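# Assemble the two printed parts to match the displayed sample

## Task

Join the two printed parts so they look like the assembled example on the stand. The robot must not tip over or finish leaning, and nothing may be knocked or placed outside the work area.

## Robot and tools

Robot: the LinearBot, an omnidirectional base with a column about 1.7 m high. A carriage moves on the column (lift_m) and holds two identical six-joint arms, left and right, each with a two-finger gripper. Arm bases sit about 0.57 m + lift_m above the floor, and carriage parts hang about 0.15 m below them. A hand reaches 0.78 m from its shoulder but only about 0.38 m below its arm base. The hand is about 0.16 m long and 0.1 m wide (0.14 m open); fingertips are about 0.005 m thick in the closing direction and 0.02 m across. Parked arm: joints 1 to 6 = 0, 0.05, 0.05, 1.45, 0, 0; robot then about 0.85 m wide, 0.65 m long. Cameras: carriage_camera (fixed, forward, about 20 degrees down), left_wrist_camera and right_wrist_camera (looking past the fingertips; wrist camera sticks out 0.11 m from joint 6's axis on one side).

Frames (metres): base frame has its origin on the floor under the base centre, x forward, y left, z up. left_hand and right_hand report, in this frame, the point between the finger pads; quat_wxyz rotates base axes into hand axes, hand z along the fingers, fingers opening along hand y; straight-up hand with joints 1, 5, 6 at 0 gives (1, 0, 0, 0). base_odometry is in the odometry frame (base frame at scene start), counts wheel turns only (slip counts as motion), heading in rad, left positive, -3.142 to 3.142; it can drift a degree or two after turns or long strafes.

move: one action. "base" holds exactly one relative command, an offset from where the base last reported itself: translate_m (forward +, -2 to 2), strafe_m (left +, -2 to 2) or rotate_rad (counter-clockwise +, -6.3 to 6.3). "joints" holds absolute targets by name: lift_m 0 to 1; for each arm (prefix left_ or right_): joint1_rad -2.617 to 3.054 (turn about vertical, 0 forward, + left); joint2_rad 0 to 3.141 (shoulder: 0 upper arm back and level, 1.57 up, 3.14 forward); joint3_rad 0 to 3.141 (elbow, 0 folded, 3.14 straight); joint4_rad -1.57 to 1.57 (wrist pitch, + lifts tips); joint5_rad -1.57 to 1.57 (wrist yaw, + turns tips right, opposite to joint 1); joint6_rad -2.094 to 2.094 (roll, + clockwise seen from forearm); gripper_m 0 to 0.093 (pad gap). Done tolerances: lift ±0.004, j1 ±0.02, j2 ±0.105, j3 ±0.06, j4 ±0.04, j5 ±0.025, j6 ±0.02, gripper ±0.004. Optional "speeds" (this action only): translate_m/strafe_m 0.02 to 0.5 m/s, rotate_rad 0.05 to 1.57 rad/s, lift_m 0.08 to 0.27 m/s (default 0.25; others default to the top). Optional "min_time_s" 0.1 to 8 sets the shortest duration of each arm/gripper motion; too short makes motors race, hands hit about twice normal speed and stretched arms overshoot about 15 degrees. "cameras" lists camera names or ["all"]; "blocking" false returns within about 0.5 s while motion continues. A later move overrides only what it names. Unknown keys make a call invalid; out-of-range values are refused. A refused call, or an unrequested stop, cancels the remaining move/wait/finished_scene calls in that reply. No action may exceed 15 s; motion is cut at 14 s ("time_out"). A move with no action just reports state and images.

wait(seconds 0 to 10, cameras): lets time pass; returns early when earlier motions settle; shows an "earlier move" line. stop: brakes everything still moving; braked parts report "stopped" and may keep pressing; the base coasts first. zoom_image(camera, region [x0,y0,x1,y1] pixels, max 504x504): enlarges part of the latest image of a camera. finished_scene: ends the scene irreversibly; the assembly must remain correct without the robot.

Result lines: "move" says done or the worst status. base_status/joint_status: done, moving, off_target (resting short, maybe still pushing), contact_stop, time_out (after these the target is dropped and the part holds), not_followed ("joint command not followed": targets withheld because the arm would come within millimetres of itself or the other arm). on_its_own reports uncommanded behaviour; "held at" is a target, not a reading. motor_effort: percent of max, bracket is peak of last action, error up to a few points plus half the reading; a falling lift effort while lowering means a hand rests on something. Joint torques: per arm joint, include arm weight, joints 1-3 wrap at ±28 N m. Motor temperatures: per arm, one per joint then gripper; MOTOR HOT at 75 °C, at 100 °C that arm goes limp for 30 to 60 s ("limit_stop_at_motor_heat"); resend targets afterward. Park arms to cool them.

Gripper readings: on a hard part at full force it may read up to 0.005 m narrower (or 0.002 wider); closed on nothing 0.000 to 0.003; free-air readings can exceed the true gap by up to 0.003. Full force starts about 0.005 m below first-touch reading; release by commanding well above the reading.

Cautions: hand readings run high and optimistic at long reach; loaded hands sink 7 to 25 cm per kg. Arms move joints in step, so paths bow; approach objects in short steps and unfold clear of them. With joint 2 below 0.8, swinging joint 1 outward 0.5 rad or more can strike the column. Arms have no contact stop and keep pressing. Never let the arms collide or squeeze each other, including fingers; to free withheld arms, send one arm its current readings with joint 1 turned away, then the other. Drives can contact_stop without cause; back off about 0.2 m. Do not reverse under a table edge, drag held fixed objects, swing loaded stretched arms fast, or stop abruptly with carriage high: the robot can tip. Avoid drops, slams, hard pushes and letting parts fall.

Each tool is called after "Call:" by a JSON object that holds its "name" and its "arguments", one argument or row to a line.

## Session

Call:
{"name": "move", "arguments": {

}}

Scene clock: 0.00 s.
Joint torques (N m): no reading
Motor temperatures (°C): left_arm=[23 27 35 40 23 22 23] | right_arm=[24 28 37 31 20 24 21]
base_odometry: x=+0.000 y=+0.000 heading=+0.000
base_status: not commanded
joint_positions: lift_m=+0.300 left_joint1_rad=+0.009 left_joint2_rad=+0.066 left_joint3_rad=+0.039 left_joint4_rad=+1.442 left_joint5_rad=-0.018 left_joint6_rad=+0.003 left_gripper_m=+0.09396 right_joint1_rad=+0.004 right_joint2_rad=+0.055 right_joint3_rad=+0.062 right_joint4_rad=+1.461 right_joint5_rad=+0.034 right_joint6_rad=+0.009 right_gripper_m=+0.09396
joint_status: not commanded
motor_effort: lift_m=+33 drive_wheels=+1
left_hand: x=+0.2741 y=+0.3098 z=+1.2919 quat_wxyz=(+0.997, -0.009, +0.078, +0.006) (m; base frame)
right_hand: x=+0.2590 y=-0.3122 z=+1.2990 quat_wxyz=(+0.999, +0.017, +0.052, +0.005) (m; base frame)
pictures: carriage_camera, left_wrist_camera, right_wrist_camera

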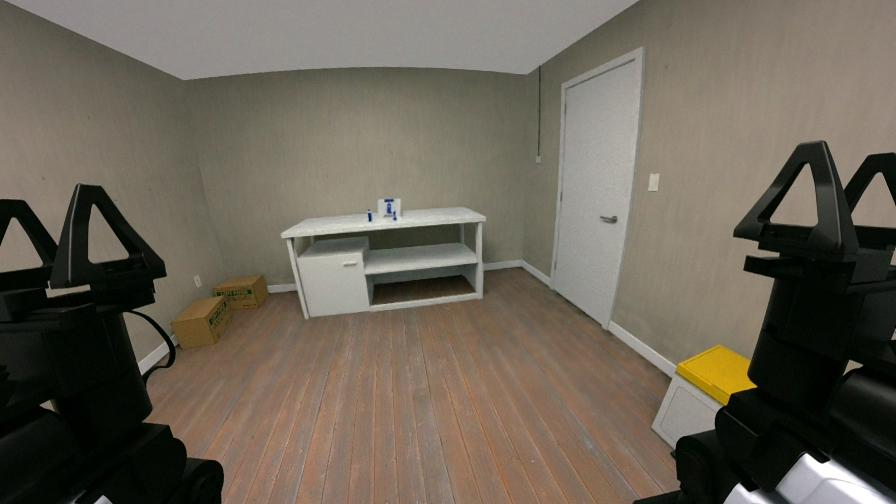

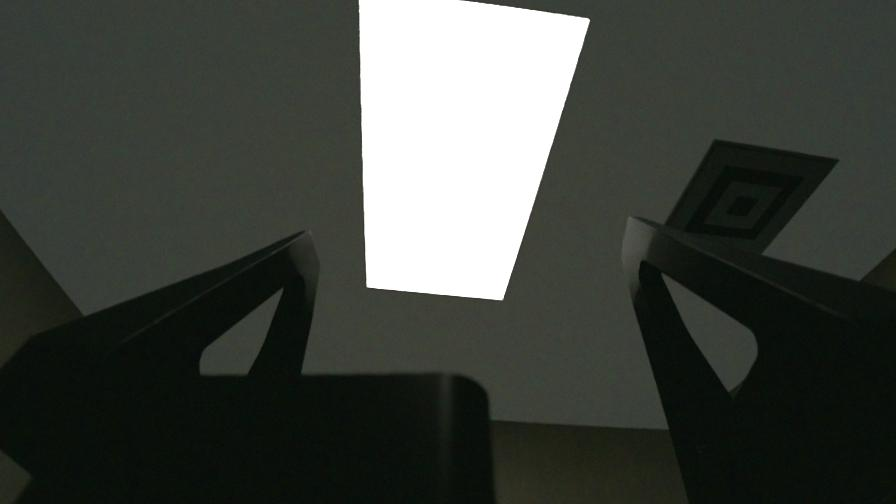

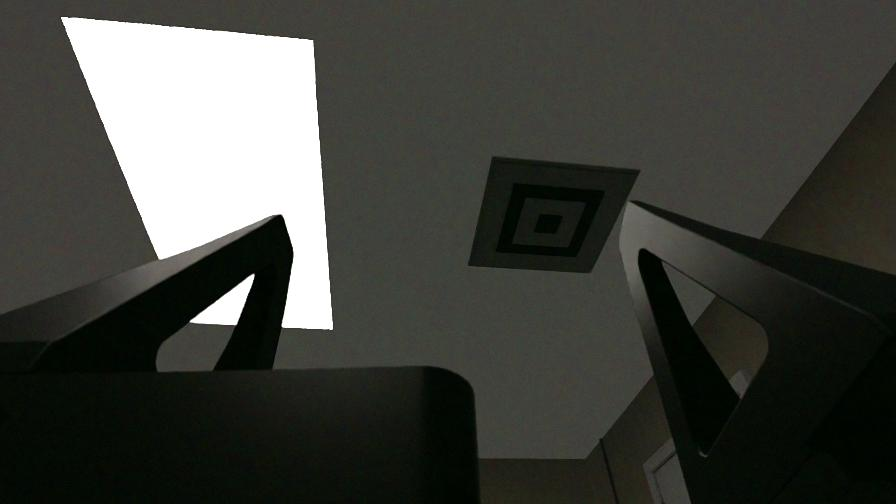

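Call:
{"name": "zoom_image", "arguments": {
  "camera": "carriage_camera",
  "region": [340, 180, 440, 236]
}}

Call:
{"name": "move", "arguments": {
  "base": {"translate_m": 1.1},
  "cameras": ["carriage_camera"]
}}

Scaled by 5.040.

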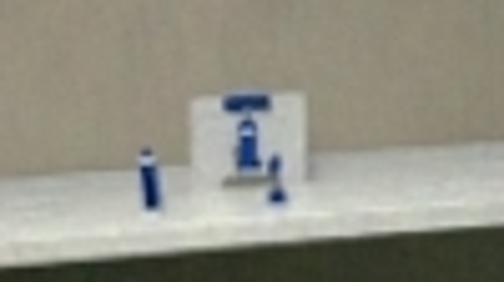

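Scene clock: 10.97 s.
Joint torques (N m): left_arm=[-0.24 3.38 6.05 -0.2 -0.02 -0.13] | right_arm=[-0.65 3.44 5.93 -0.16 -0.13 0.04]
move: done
base_odometry: x=+1.100 y=+0.001 heading=+0.000
base_status: done
joint_positions: lift_m=+0.300 left_joint1_rad=+0.009 left_joint2_rad=+0.066 left_joint3_rad=+0.039 left_joint4_rad=+1.439 left_joint5_rad=-0.018 left_joint6_rad=+0.003 left_gripper_m=+0.09396 right_joint1_rad=+0.004 right_joint2_rad=+0.055 right_joint3_rad=+0.062 right_joint4_rad=+1.460 right_joint5_rad=+0.034 right_joint6_rad=+0.009 right_gripper_m=+0.09396
joint_status: not commanded
motor_effort: lift_m=+32(38) drive_wheels=-2(11)
left_hand: x=+0.2748 y=+0.3098 z=+1.2918 quat_wxyz=(+0.997, -0.009, +0.079, +0.006) (m; base frame)
right_hand: x=+0.2591 y=-0.3122 z=+1.2989 quat_wxyz=(+0.998, +0.017, +0.052, +0.005) (m; base frame)
pictures: carriage_camera

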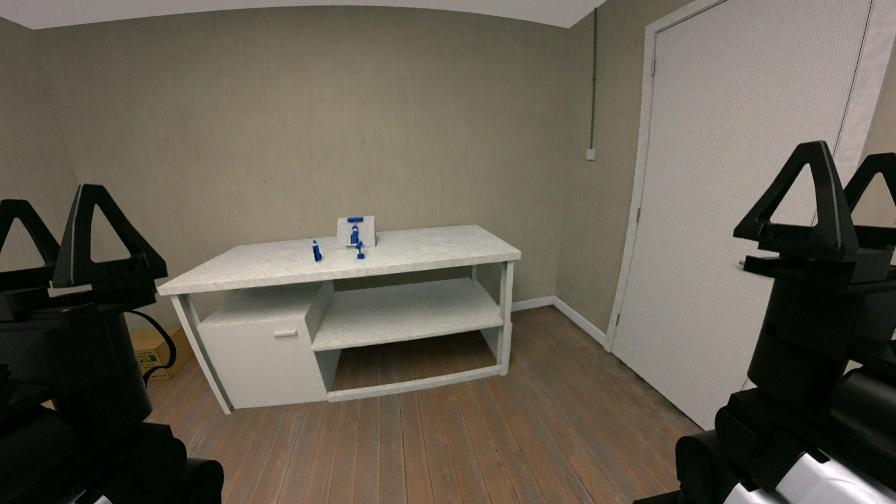

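Call:
{"name": "zoom_image", "arguments": {
  "camera": "carriage_camera",
  "region": [300, 206, 390, 268]
}}

Scaled by 5.600.

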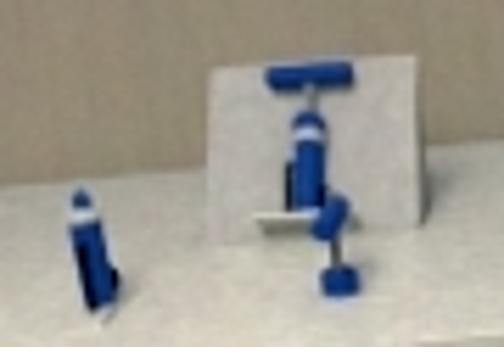

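Call:
{"name": "move", "arguments": {
  "base": {"rotate_rad": 0.3}
}}

Call:
{"name": "move", "arguments": {
  "base": {"translate_m": 0.75},
  "cameras": ["carriage_camera"]
}}

Call:
{"name": "zoom_image", "arguments": {
  "camera": "carriage_camera",
  "region": [320, 200, 500, 320]
}}

Scene clock: 59.97 s.
Joint torques (N m): left_arm=[-0.2 3.44 5.89 -0.2 0.03 -0.14] | right_arm=[-0.57 3.41 5.97 -0.13 -0.12 0.04]
Motor temperatures (°C): left_arm=[23 28 40 36 22 21 22] | right_arm=[24 28 40 27 20 23 21]
move: done
base_odometry: x=+1.100 y=+0.001 heading=+0.300
base_status: done
joint_positions: lift_m=+0.300 left_joint1_rad=+0.009 left_joint2_rad=+0.066 left_joint3_rad=+0.039 left_joint4_rad=+1.441 left_joint5_rad=-0.018 left_joint6_rad=+0.003 left_gripper_m=+0.09396 right_joint1_rad=+0.004 right_joint2_rad=+0.055 right_joint3_rad=+0.062 right_joint4_rad=+1.461 right_joint5_rad=+0.034 right_joint6_rad=+0.009 right_gripper_m=+0.09396
joint_status: not commanded
motor_effort: lift_m=+31(38) drive_wheels=+7(7)
left_hand: x=+0.2745 y=+0.3098 z=+1.2918 quat_wxyz=(+0.997, -0.009, +0.079, +0.006) (m; base frame)
right_hand: x=+0.2590 y=-0.3122 z=+1.2990 quat_wxyz=(+0.999, +0.017, +0.052, +0.005) (m; base frame)
pictures: none

Scene clock: 63.73 s.
Joint torques (N m): left_arm=[-0.14 3.37 6.13 -0.08 -0.02 -0.17] | right_arm=[-0.58 3.49 6.04 -0.15 -0.11 0.03]
move: done
base_odometry: x=+1.816 y=+0.224 heading=+0.301
base_status: done
joint_positions: lift_m=+0.300 left_joint1_rad=+0.009 left_joint2_rad=+0.066 left_joint3_rad=+0.039 left_joint4_rad=+1.438 left_joint5_rad=-0.018 left_joint6_rad=+0.003 left_gripper_m=+0.09396 right_joint1_rad=+0.004 right_joint2_rad=+0.055 right_joint3_rad=+0.062 right_joint4_rad=+1.460 right_joint5_rad=+0.034 right_joint6_rad=+0.009 right_gripper_m=+0.09396
joint_status: not commanded
motor_effort: lift_m=+32(37) drive_wheels=-6(15)
left_hand: x=+0.2752 y=+0.3098 z=+1.2917 quat_wxyz=(+0.997, -0.009, +0.080, +0.006) (m; base frame)
right_hand: x=+0.2592 y=-0.3122 z=+1.2989 quat_wxyz=(+0.998, +0.017, +0.052, +0.005) (m; base frame)
pictures: carriage_camera

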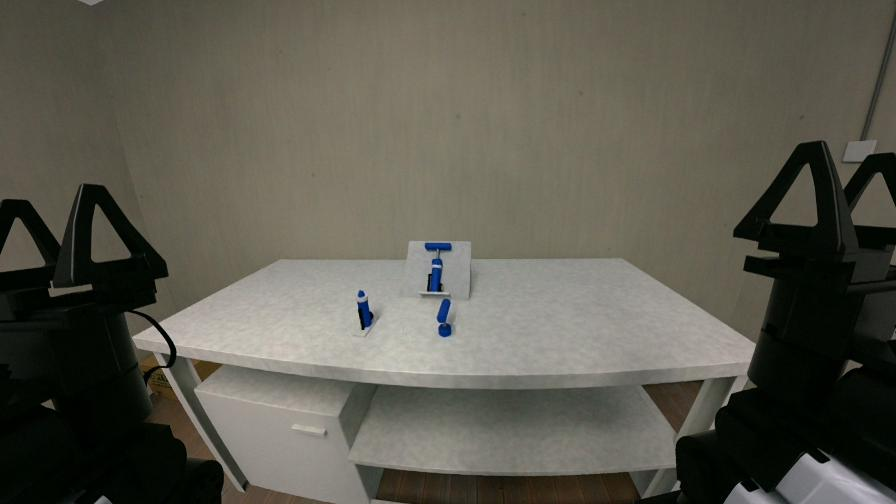

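Scaled by 2.800.

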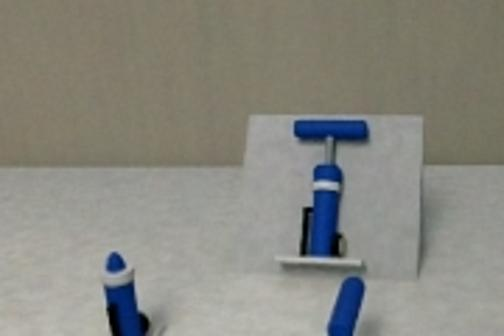

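Call:
{"name": "move", "arguments": {
  "base": {"strafe_m": -0.12},
  "joints": {"lift_m": 0.5}
}}

Call:
{"name": "move", "arguments": {
  "base": {"translate_m": 0.13},
  "speeds": {"translate_m": 0.2},
  "cameras": ["carriage_camera"]
}}

Call:
{"name": "zoom_image", "arguments": {
  "camera": "carriage_camera",
  "region": [290, 260, 490, 400]
}}

Scene clock: 131.53 s.
Joint torques (N m): left_arm=[-0.09 3.38 5.98 -0.13 0.01 -0.1] | right_arm=[-0.54 3.43 6.01 -0.12 -0.12 0]
move: done
base_odometry: x=+1.852 y=+0.109 heading=+0.302
base_status: done
joint_positions: lift_m=+0.500 left_joint1_rad=+0.009 left_joint2_rad=+0.066 left_joint3_rad=+0.039 left_joint4_rad=+1.439 left_joint5_rad=-0.018 left_joint6_rad=+0.003 left_gripper_m=+0.09396 right_joint1_rad=+0.004 right_joint2_rad=+0.055 right_joint3_rad=+0.062 right_joint4_rad=+1.460 right_joint5_rad=+0.034 right_joint6_rad=+0.009 right_gripper_m=+0.09396
joint_status: all done
motor_effort: lift_m=+36(45) drive_wheels=-2(9)
left_hand: x=+0.2749 y=+0.3098 z=+1.4915 quat_wxyz=(+0.997, -0.009, +0.080, +0.006) (m; base frame)
right_hand: x=+0.2592 y=-0.3122 z=+1.4986 quat_wxyz=(+0.998, +0.017, +0.052, +0.005) (m; base frame)
pictures: none

Scene clock: 133.27 s.
Joint torques (N m): left_arm=[-0.35 3.59 6.05 -0.14 0.01 -0.13] | right_arm=[-0.5 3.4 5.97 -0.11 -0.13 0.03]
move: done
base_odometry: x=+1.977 y=+0.148 heading=+0.301
base_status: done
joint_positions: lift_m=+0.500 left_joint1_rad=+0.009 left_joint2_rad=+0.066 left_joint3_rad=+0.039 left_joint4_rad=+1.437 left_joint5_rad=-0.018 left_joint6_rad=+0.003 left_gripper_m=+0.09396 right_joint1_rad=+0.004 right_joint2_rad=+0.055 right_joint3_rad=+0.062 right_joint4_rad=+1.459 right_joint5_rad=+0.034 right_joint6_rad=+0.009 right_gripper_m=+0.09396
joint_status: not commanded
motor_effort: lift_m=+39(40) drive_wheels=-2(9)
left_hand: x=+0.2754 y=+0.3098 z=+1.4914 quat_wxyz=(+0.997, -0.009, +0.081, +0.006) (m; base frame)
right_hand: x=+0.2594 y=-0.3122 z=+1.4986 quat_wxyz=(+0.998, +0.017, +0.052, +0.005) (m; base frame)
pictures: carriage_camera

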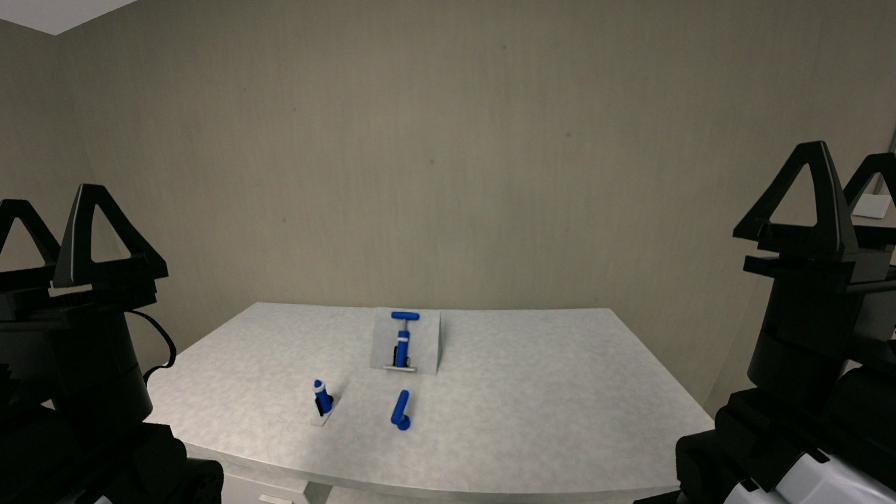

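Scaled by 2.520.

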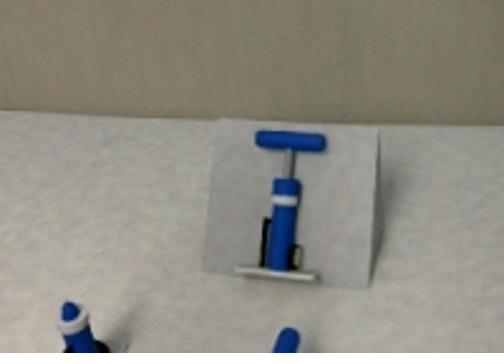

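Call:
{"name": "zoom_image", "arguments": {
  "camera": "carriage_camera",
  "region": [300, 360, 430, 440]
}}

Scaled by 3.877.

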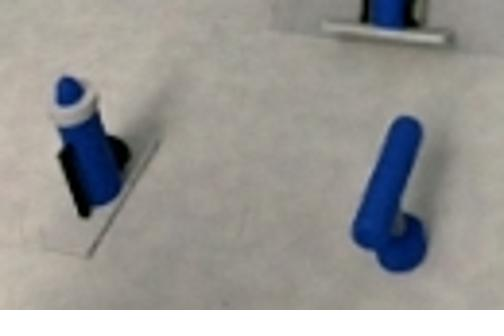

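Call:
{"name": "move", "arguments": {
  "joints": {"left_joint1_rad": -0.5, "left_joint2_rad": 2.0, "left_joint3_rad": 1.8, "left_joint4_rad": -1.33, "left_joint5_rad": 0, "left_joint6_rad": 0, "left_gripper_m": 0.06},
  "min_time_s": 3,
  "cameras": ["carriage_camera", "left_wrist_camera"]
}}

Scene clock: 171.07 s.
Joint torques (N m): left_arm=[-0.84 -9.33 7.98 0.25 0.04 -0.17] | right_arm=[-0.64 3.49 6.02 -0.14 -0.11 0.03]
move: done
base_odometry: x=+1.977 y=+0.148 heading=+0.301
base_status: not commanded
joint_positions: lift_m=+0.500 left_joint1_rad=-0.493 left_joint2_rad=+1.979 left_joint3_rad=+1.780 left_joint4_rad=-1.317 left_joint5_rad=-0.007 left_joint6_rad=+0.003 left_gripper_m=+0.06008 right_joint1_rad=+0.004 right_joint2_rad=+0.055 right_joint3_rad=+0.062 right_joint4_rad=+1.459 right_joint5_rad=+0.034 right_joint6_rad=+0.009 right_gripper_m=+0.09396
joint_status: all done
motor_effort: lift_m=+36(43) drive_wheels=-2(3)
left_hand: x=+0.5770 y=+0.1225 z=+1.1810 quat_wxyz=(+0.028, +0.245, +0.969, -0.003) (m; base frame)
right_hand: x=+0.2594 y=-0.3122 z=+1.4986 quat_wxyz=(+0.998, +0.017, +0.052, +0.005) (m; base frame)
pictures: carriage_camera, left_wrist_camera

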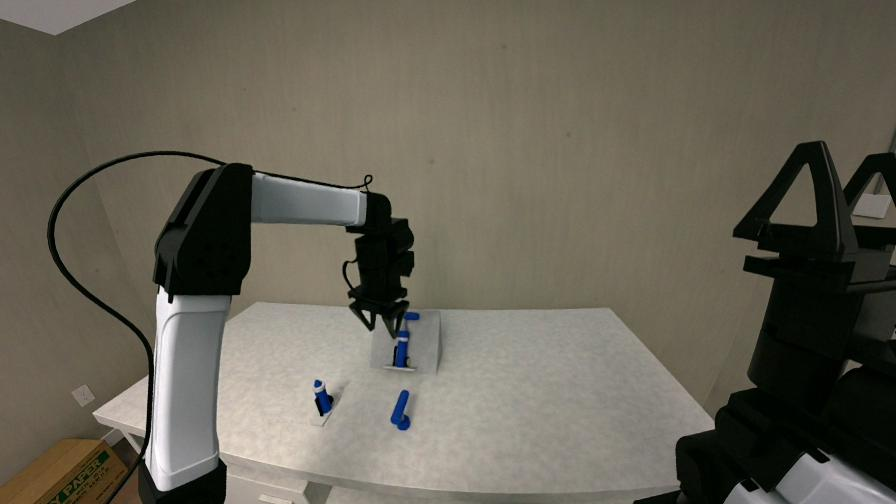

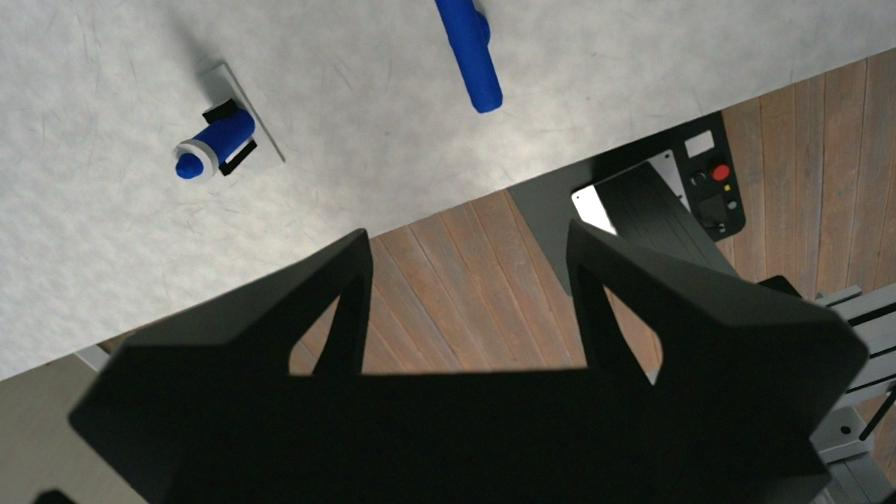

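Call:
{"name": "move", "arguments": {
  "joints": {"left_joint1_rad": -0.53, "left_joint2_rad": 2.215, "left_joint3_rad": 1.515, "left_joint4_rad": -0.88, "left_joint5_rad": 0, "left_joint6_rad": -0.43, "left_gripper_m": 0.06},
  "min_time_s": 2,
  "cameras": ["carriage_camera", "left_wrist_camera"]
}}

Scene clock: 272.30 s.
Joint torques (N m): left_arm=[-0.88 -10.3 5 0.46 0 -0.37] | right_arm=[-0.66 3.43 5.96 -0.13 -0.11 0.02]
Motor temperatures (°C): left_arm=[22 36 42 30 21 20 20] | right_arm=[23 26 40 22 20 21 21]
move: done
base_odometry: x=+1.977 y=+0.148 heading=+0.301
base_status: not commanded
joint_positions: lift_m=+0.500 left_joint1_rad=-0.522 left_joint2_rad=+2.192 left_joint3_rad=+1.524 left_joint4_rad=-0.890 left_joint5_rad=-0.007 left_joint6_rad=-0.415 left_gripper_m=+0.06008 right_joint1_rad=+0.004 right_joint2_rad=+0.055 right_joint3_rad=+0.062 right_joint4_rad=+1.459 right_joint5_rad=+0.034 right_joint6_rad=+0.009 right_gripper_m=+0.09396
joint_status: all done
motor_effort: lift_m=+37(41) drive_wheels=-2(3)
left_hand: x=+0.5851 y=+0.1047 z=+1.0379 quat_wxyz=(+0.007, +0.054, +0.999, +0.001) (m; base frame)
right_hand: x=+0.2594 y=-0.3122 z=+1.4986 quat_wxyz=(+0.998, +0.017, +0.052, +0.005) (m; base frame)
pictures: carriage_camera, left_wrist_camera

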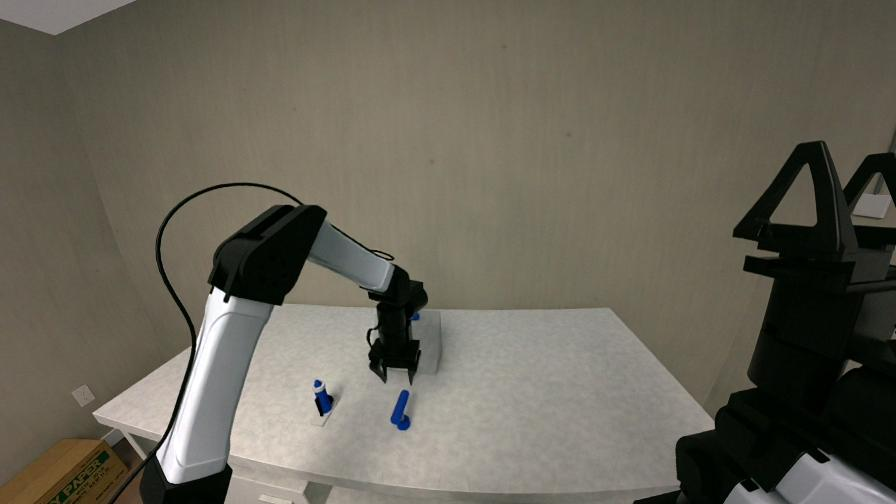

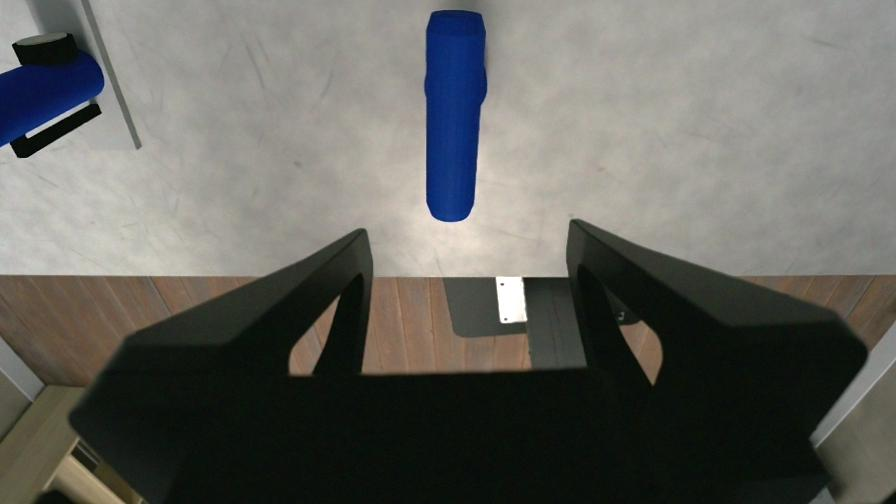

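Call:
{"name": "move", "arguments": {
  "joints": {"left_joint1_rad": -0.525, "left_joint2_rad": 2.333, "left_joint3_rad": 1.459, "left_joint4_rad": -0.715, "left_joint5_rad": 0, "left_joint6_rad": -0.43, "left_gripper_m": 0.06},
  "min_time_s": 1.5,
  "cameras": ["carriage_camera", "left_wrist_camera"]
}}

Call:
{"name": "zoom_image", "arguments": {
  "camera": "carriage_camera",
  "region": [290, 350, 440, 450]
}}

Scene clock: 298.37 s.
Joint torques (N m): left_arm=[-0.44 -10.56 4.6 0.38 0.01 -0.35] | right_arm=[-0.59 3.49 5.87 -0.14 -0.12 0.04]
move: done
base_odometry: x=+1.977 y=+0.148 heading=+0.301
base_status: not commanded
joint_positions: lift_m=+0.500 left_joint1_rad=-0.522 left_joint2_rad=+2.309 left_joint3_rad=+1.467 left_joint4_rad=-0.725 left_joint5_rad=-0.007 left_joint6_rad=-0.416 left_gripper_m=+0.06008 right_joint1_rad=+0.004 right_joint2_rad=+0.055 right_joint3_rad=+0.062 right_joint4_rad=+1.459 right_joint5_rad=+0.034 right_joint6_rad=+0.009 right_gripper_m=+0.09396
joint_status: all done
motor_effort: lift_m=+40(40) drive_wheels=-2(3)
left_hand: x=+0.5854 y=+0.1046 z=+0.9805 quat_wxyz=(+0.003, +0.053, +0.999, +0.002) (m; base frame)
right_hand: x=+0.2594 y=-0.3122 z=+1.4986 quat_wxyz=(+0.998, +0.017, +0.052, +0.005) (m; base frame)
pictures: carriage_camera, left_wrist_camera

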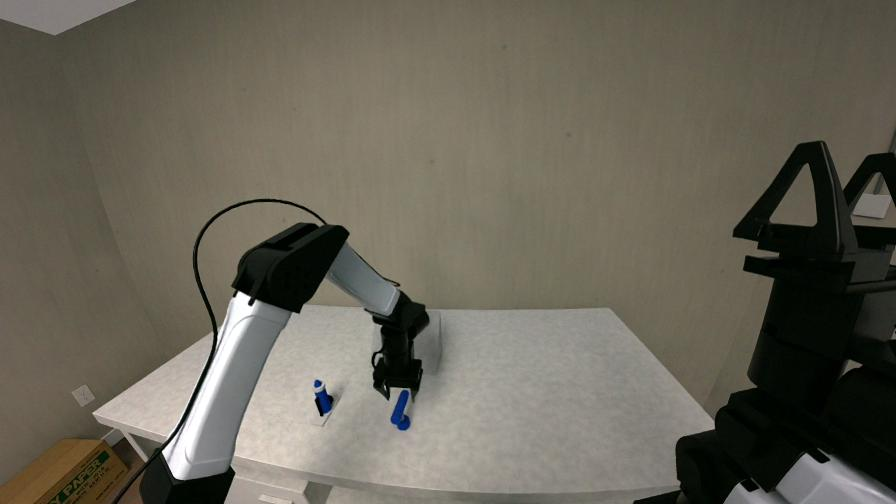

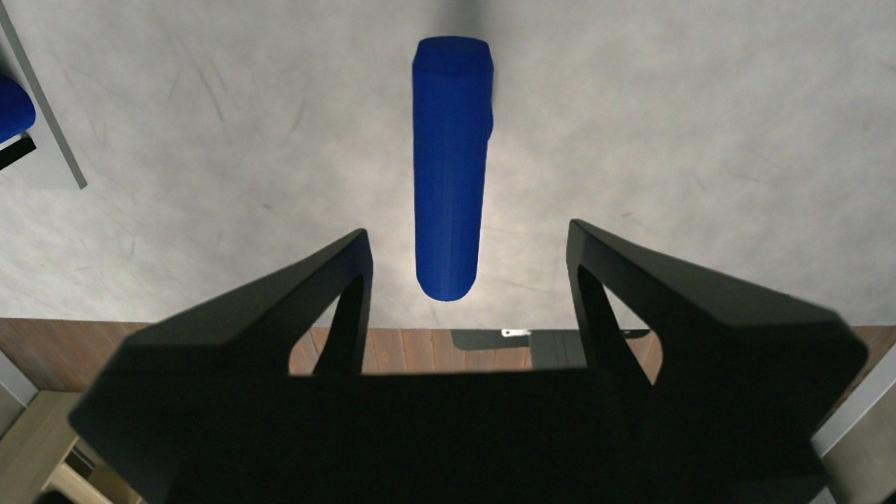

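Scaled by 3.360.

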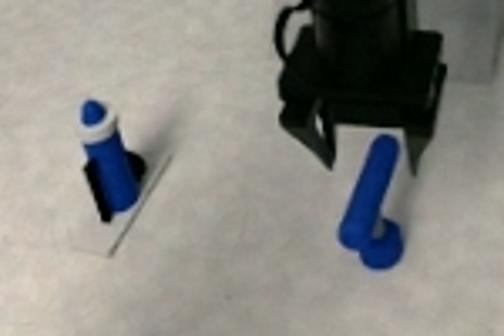

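Call:
{"name": "move", "arguments": {
  "joints": {"left_joint1_rad": -0.512, "left_joint2_rad": 2.405, "left_joint3_rad": 1.447, "left_joint4_rad": -0.632, "left_joint5_rad": 0, "left_joint6_rad": -0.43, "left_gripper_m": 0.06},
  "min_time_s": 1.5,
  "cameras": ["carriage_camera", "left_wrist_camera"]
}}

Call:
{"name": "zoom_image", "arguments": {
  "camera": "carriage_camera",
  "region": [290, 350, 440, 450]
}}

Scene clock: 333.77 s.
Joint torques (N m): left_arm=[0.43 -10.78 4.31 0.35 0.02 -0.31] | right_arm=[-0.64 3.36 5.89 -0.11 -0.12 -0.01]
Motor temperatures (°C): left_arm=[22 41 40 29 21 20 20] | right_arm=[23 26 40 22 20 21 21]
move: done
base_odometry: x=+1.977 y=+0.148 heading=+0.301
base_status: not commanded
joint_positions: lift_m=+0.500 left_joint1_rad=-0.520 left_joint2_rad=+2.381 left_joint3_rad=+1.455 left_joint4_rad=-0.641 left_joint5_rad=-0.007 left_joint6_rad=-0.417 left_gripper_m=+0.06008 right_joint1_rad=+0.004 right_joint2_rad=+0.055 right_joint3_rad=+0.062 right_joint4_rad=+1.459 right_joint5_rad=+0.034 right_joint6_rad=+0.009 right_gripper_m=+0.09396
joint_status: all done
motor_effort: lift_m=+37(40) drive_wheels=-2(3)
left_hand: x=+0.5868 y=+0.1050 z=+0.9504 quat_wxyz=(+0.004, +0.052, +0.999, +0.002) (m; base frame)
right_hand: x=+0.2594 y=-0.3122 z=+1.4986 quat_wxyz=(+0.998, +0.017, +0.052, +0.005) (m; base frame)
pictures: carriage_camera, left_wrist_camera

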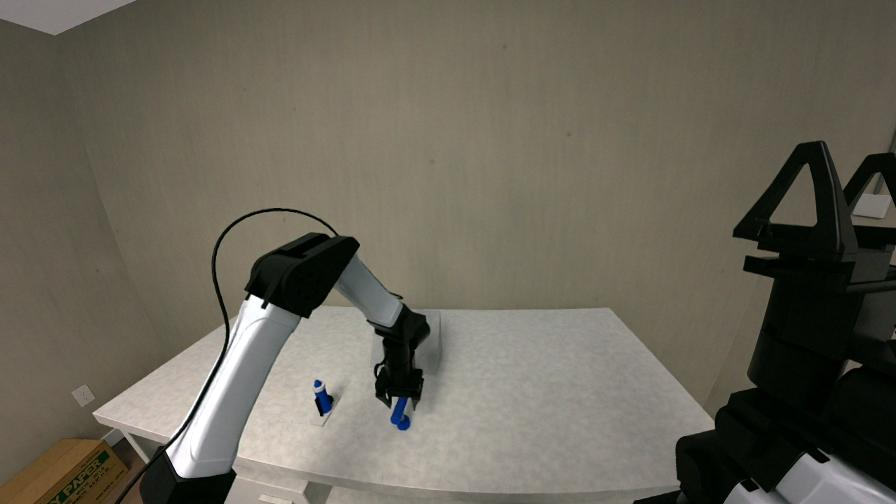

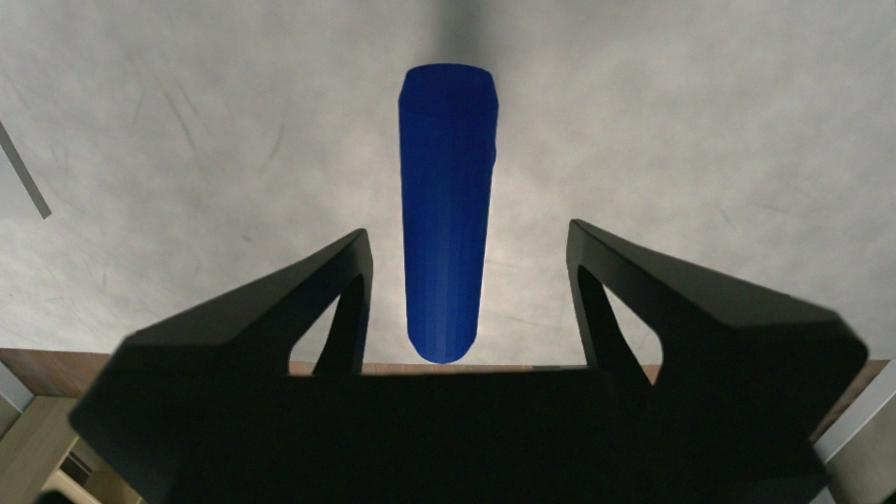

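Scaled by 3.360.

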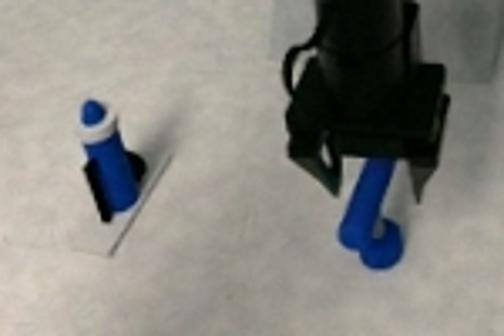

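Call:
{"name": "move", "arguments": {
  "joints": {"left_joint1_rad": -0.494, "left_joint2_rad": 2.425, "left_joint3_rad": 1.445, "left_joint4_rad": -0.61, "left_joint5_rad": 0, "left_joint6_rad": -0.43, "left_gripper_m": 0.06},
  "min_time_s": 1,
  "cameras": ["left_wrist_camera"]
}}

Scene clock: 355.93 s.
Joint torques (N m): left_arm=[0.34 -10.77 4.1 0.34 0 -0.32] | right_arm=[-0.54 3.52 6.01 -0.13 -0.13 0.01]
move: done
base_odometry: x=+1.977 y=+0.148 heading=+0.301
base_status: not commanded
joint_positions: lift_m=+0.500 left_joint1_rad=-0.501 left_joint2_rad=+2.400 left_joint3_rad=+1.455 left_joint4_rad=-0.620 left_joint5_rad=-0.007 left_joint6_rad=-0.417 left_gripper_m=+0.06008 right_joint1_rad=+0.004 right_joint2_rad=+0.055 right_joint3_rad=+0.062 right_joint4_rad=+1.459 right_joint5_rad=+0.034 right_joint6_rad=+0.009 right_gripper_m=+0.09396
joint_status: all done
motor_effort: lift_m=+36(41) drive_wheels=-1(4)
left_hand: x=+0.5915 y=+0.1112 z=+0.9430 quat_wxyz=(+0.005, +0.042, +0.999, +0.002) (m; base frame)
right_hand: x=+0.2594 y=-0.3122 z=+1.4986 quat_wxyz=(+0.998, +0.017, +0.052, +0.005) (m; base frame)
pictures: left_wrist_camera

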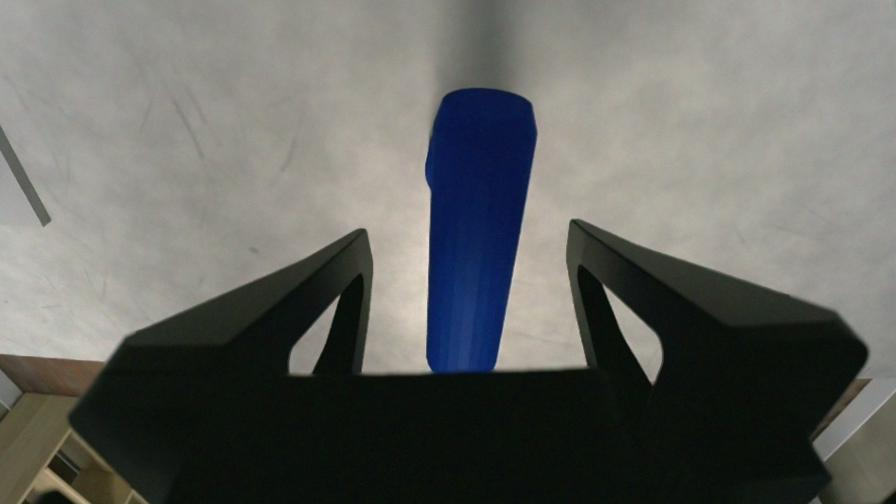

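Call:
{"name": "move", "arguments": {
  "joints": {"left_joint6_rad": -0.38, "left_gripper_m": 0.03},
  "min_time_s": 1.5,
  "cameras": ["left_wrist_camera"]
}}

Scene clock: 369.63 s.
Joint torques (N m): left_arm=[0.29 -10.71 4.12 0.34 -0.03 0.05] | right_arm=[-0.61 3.47 5.97 -0.11 -0.13 0.04]
move: done
base_odometry: x=+1.977 y=+0.148 heading=+0.301
base_status: not commanded
joint_positions: lift_m=+0.500 left_joint1_rad=-0.501 left_joint2_rad=+2.400 left_joint3_rad=+1.455 left_joint4_rad=-0.619 left_joint5_rad=-0.007 left_joint6_rad=-0.394 left_gripper_m=+0.03008 right_joint1_rad=+0.004 right_joint2_rad=+0.055 right_joint3_rad=+0.062 right_joint4_rad=+1.459 right_joint5_rad=+0.034 right_joint6_rad=+0.009 right_gripper_m=+0.09396
joint_status: all done
motor_effort: lift_m=+37(41) drive_wheels=-3(3)
left_hand: x=+0.5916 y=+0.1112 z=+0.9430 quat_wxyz=(+0.005, +0.053, +0.999, +0.002) (m; base frame)
right_hand: x=+0.2594 y=-0.3122 z=+1.4986 quat_wxyz=(+0.998, +0.017, +0.052, +0.005) (m; base frame)
pictures: left_wrist_camera

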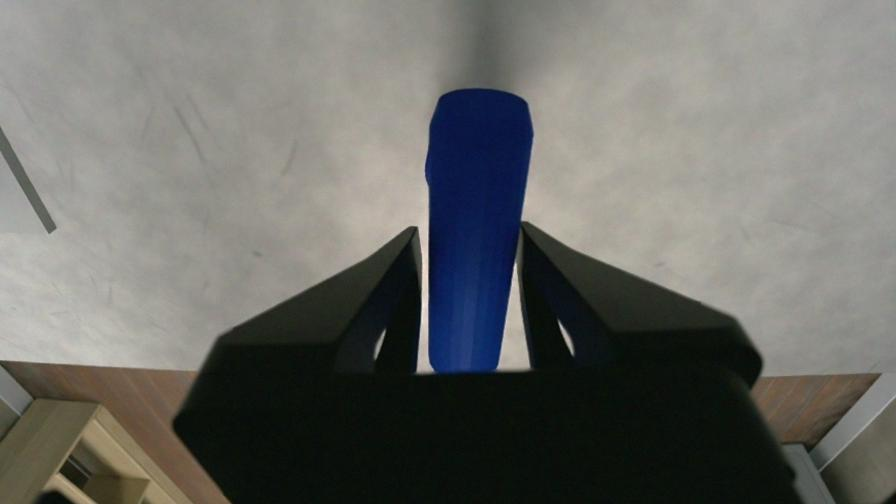

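Call:
{"name": "move", "arguments": {
  "joints": {"left_gripper_m": 0.013},
  "min_time_s": 2,
  "cameras": ["carriage_camera", "left_wrist_camera"]
}}

Call:
{"name": "zoom_image", "arguments": {
  "camera": "carriage_camera",
  "region": [290, 350, 440, 450]
}}

Scene clock: 384.13 s.
Joint torques (N m): left_arm=[0.27 -10.74 4.03 0.35 0.01 -0.01] | right_arm=[-0.62 3.41 6 -0.13 -0.12 0]
move: off_target
base_odometry: x=+1.977 y=+0.148 heading=+0.301
base_status: not commanded
joint_positions: lift_m=+0.500 left_joint1_rad=-0.501 left_joint2_rad=+2.400 left_joint3_rad=+1.455 left_joint4_rad=-0.618 left_joint5_rad=-0.007 left_joint6_rad=-0.393 left_gripper_m=+0.02312 right_joint1_rad=+0.004 right_joint2_rad=+0.055 right_joint3_rad=+0.062 right_joint4_rad=+1.459 right_joint5_rad=+0.034 right_joint6_rad=+0.009 right_gripper_m=+0.09396
joint_status: left_gripper_m off_target (ended at +0.02314, target +0.01300)
motor_effort: lift_m=+35(41) drive_wheels=-2(3)
left_hand: x=+0.5917 y=+0.1111 z=+0.9430 quat_wxyz=(+0.005, +0.054, +0.999, +0.001) (m; base frame)
right_hand: x=+0.2594 y=-0.3122 z=+1.4986 quat_wxyz=(+0.998, +0.017, +0.052, +0.005) (m; base frame)
pictures: carriage_camera, left_wrist_camera

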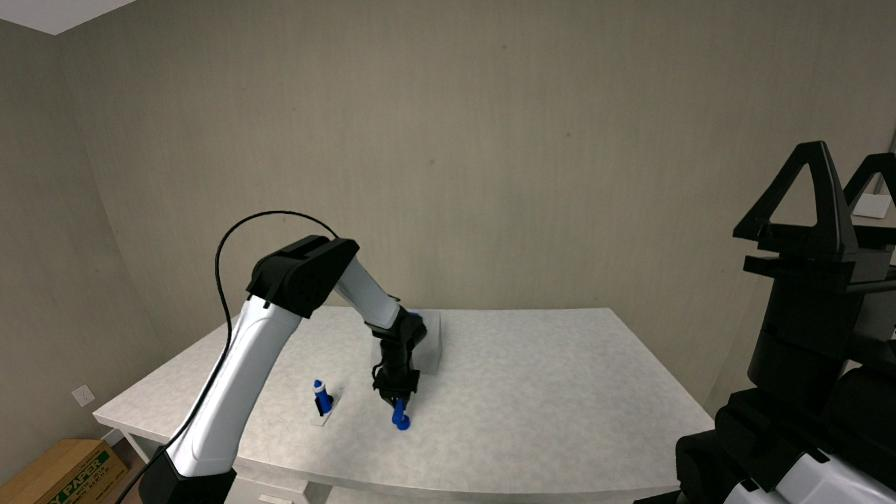

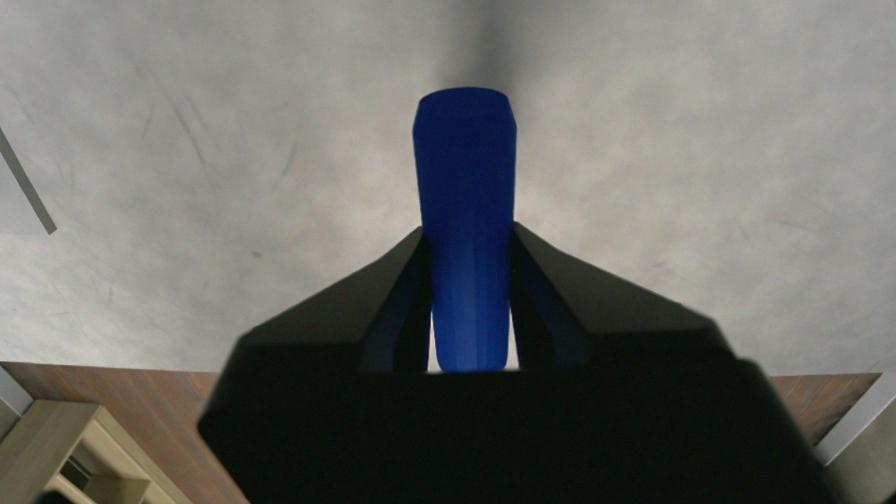

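Scaled by 3.360.

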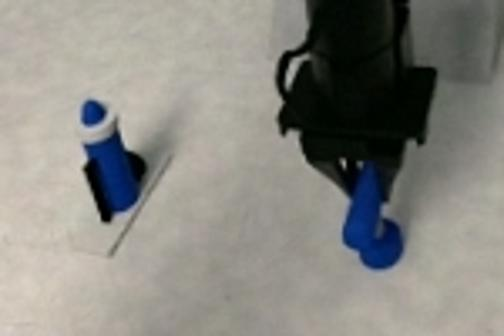

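Call:
{"name": "move", "arguments": {
  "joints": {"lift_m": 0.68},
  "speeds": {"lift_m": 0.1},
  "cameras": ["carriage_camera", "left_wrist_camera"]
}}

Call:
{"name": "zoom_image", "arguments": {
  "camera": "carriage_camera",
  "region": [280, 370, 430, 500]
}}

Scene clock: 396.53 s.
Joint torques (N m): left_arm=[0.32 -11.45 4.64 0.32 0.03 -0.01] | right_arm=[-0.58 3.41 5.9 -0.13 -0.14 0.03]
move: done
base_odometry: x=+1.976 y=+0.148 heading=+0.301
base_status: not commanded
joint_positions: lift_m=+0.680 left_joint1_rad=-0.501 left_joint2_rad=+2.409 left_joint3_rad=+1.448 left_joint4_rad=-0.613 left_joint5_rad=-0.006 left_joint6_rad=-0.393 left_gripper_m=+0.02311 right_joint1_rad=+0.004 right_joint2_rad=+0.055 right_joint3_rad=+0.062 right_joint4_rad=+1.459 right_joint5_rad=+0.034 right_joint6_rad=+0.009 right_gripper_m=+0.09396
joint_status: all done
motor_effort: lift_m=+38(45) drive_wheels=+3(4)
left_hand: x=+0.5883 y=+0.1128 z=+1.1180 quat_wxyz=(+0.000, +0.054, +0.999, +0.003) (m; base frame)
right_hand: x=+0.2593 y=-0.3122 z=+1.6787 quat_wxyz=(+0.998, +0.017, +0.052, +0.005) (m; base frame)
pictures: carriage_camera, left_wrist_camera

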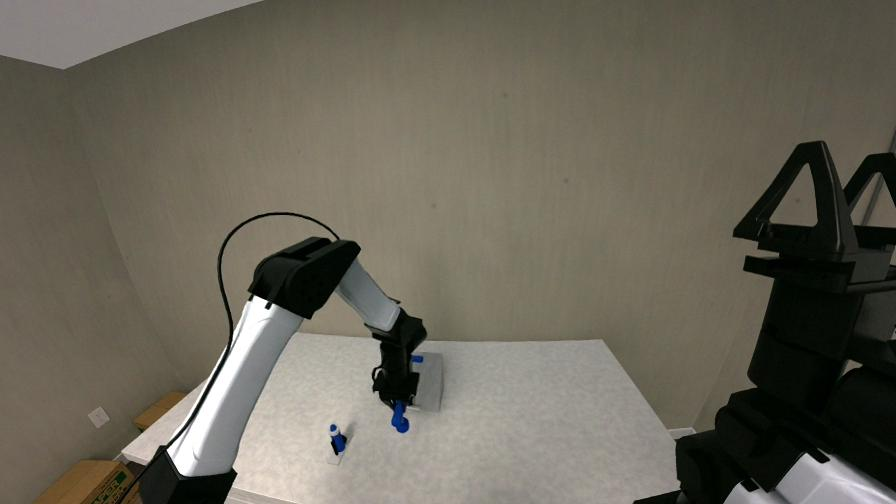

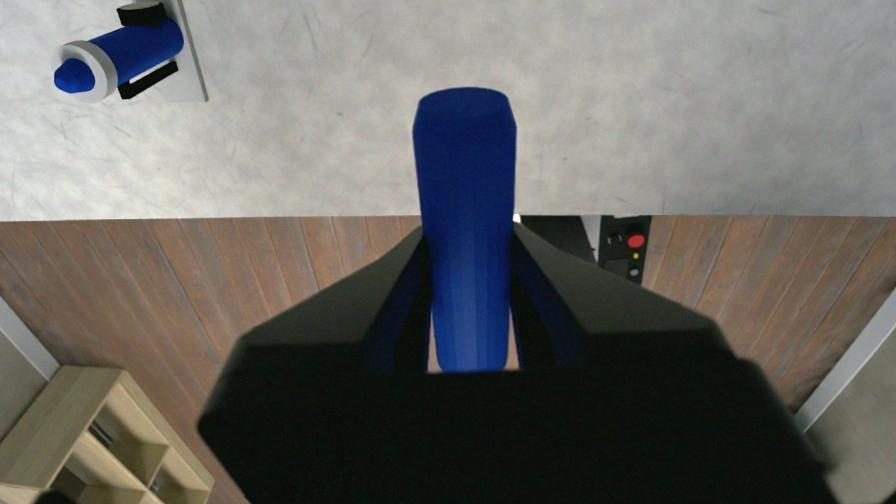

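Scaled by 3.360.

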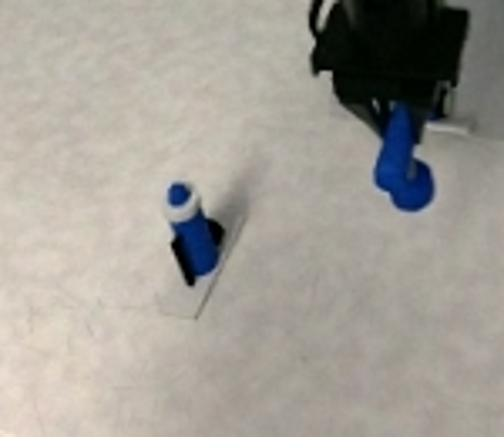

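Call:
{"name": "move", "arguments": {
  "joints": {"lift_m": 0.78, "left_joint1_rad": 0.074, "left_joint2_rad": 2.408, "left_joint3_rad": 1.398, "left_joint4_rad": -0.578, "left_joint6_rad": 0.185},
  "min_time_s": 2.5,
  "cameras": ["carriage_camera", "left_wrist_camera"]
}}

Call:
{"name": "zoom_image", "arguments": {
  "camera": "carriage_camera",
  "region": [270, 360, 420, 490]
}}

Scene clock: 446.20 s.
Joint torques (N m): left_arm=[0.24 -13.14 3.92 0.3 0.03 0.02] | right_arm=[-0.58 3.44 6.02 -0.11 -0.12 0.03]
move: done
base_odometry: x=+1.977 y=+0.148 heading=+0.301
base_status: not commanded
joint_positions: lift_m=+0.780 left_joint1_rad=+0.068 left_joint2_rad=+2.416 left_joint3_rad=+1.405 left_joint4_rad=-0.587 left_joint5_rad=-0.004 left_joint6_rad=+0.170 left_gripper_m=+0.02311 right_joint1_rad=+0.004 right_joint2_rad=+0.055 right_joint3_rad=+0.062 right_joint4_rad=+1.459 right_joint5_rad=+0.034 right_joint6_rad=+0.009 right_gripper_m=+0.09396
joint_status: all done
motor_effort: lift_m=+37(47) drive_wheels=+3(4)
left_hand: x=+0.6234 y=+0.3337 z=+1.2077 quat_wxyz=(-0.013, +0.051, +0.999, +0.000) (m; base frame)
right_hand: x=+0.2593 y=-0.3122 z=+1.7786 quat_wxyz=(+0.998, +0.017, +0.052, +0.005) (m; base frame)
pictures: carriage_camera, left_wrist_camera

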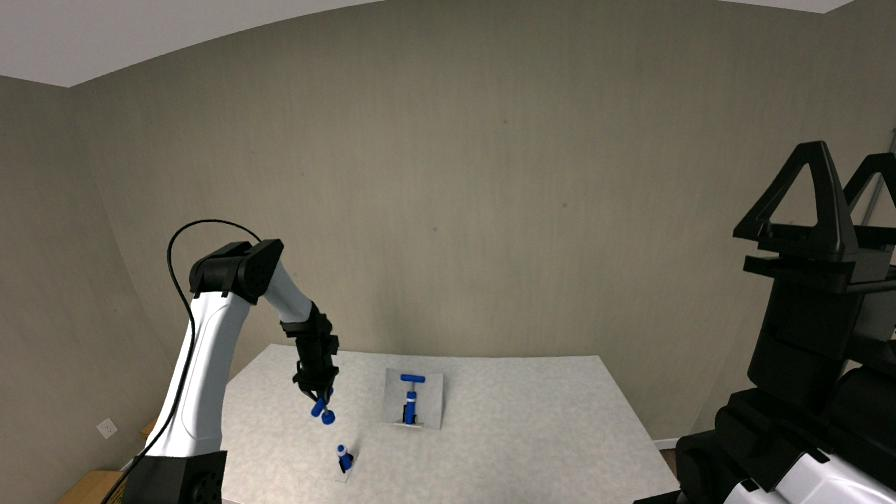

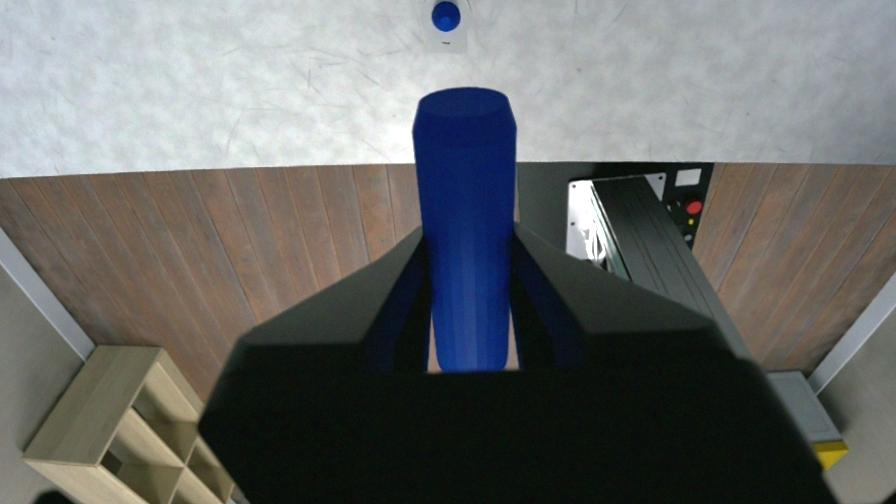

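Scaled by 3.360.

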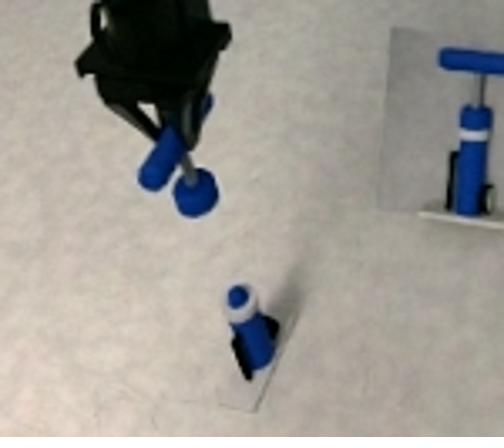

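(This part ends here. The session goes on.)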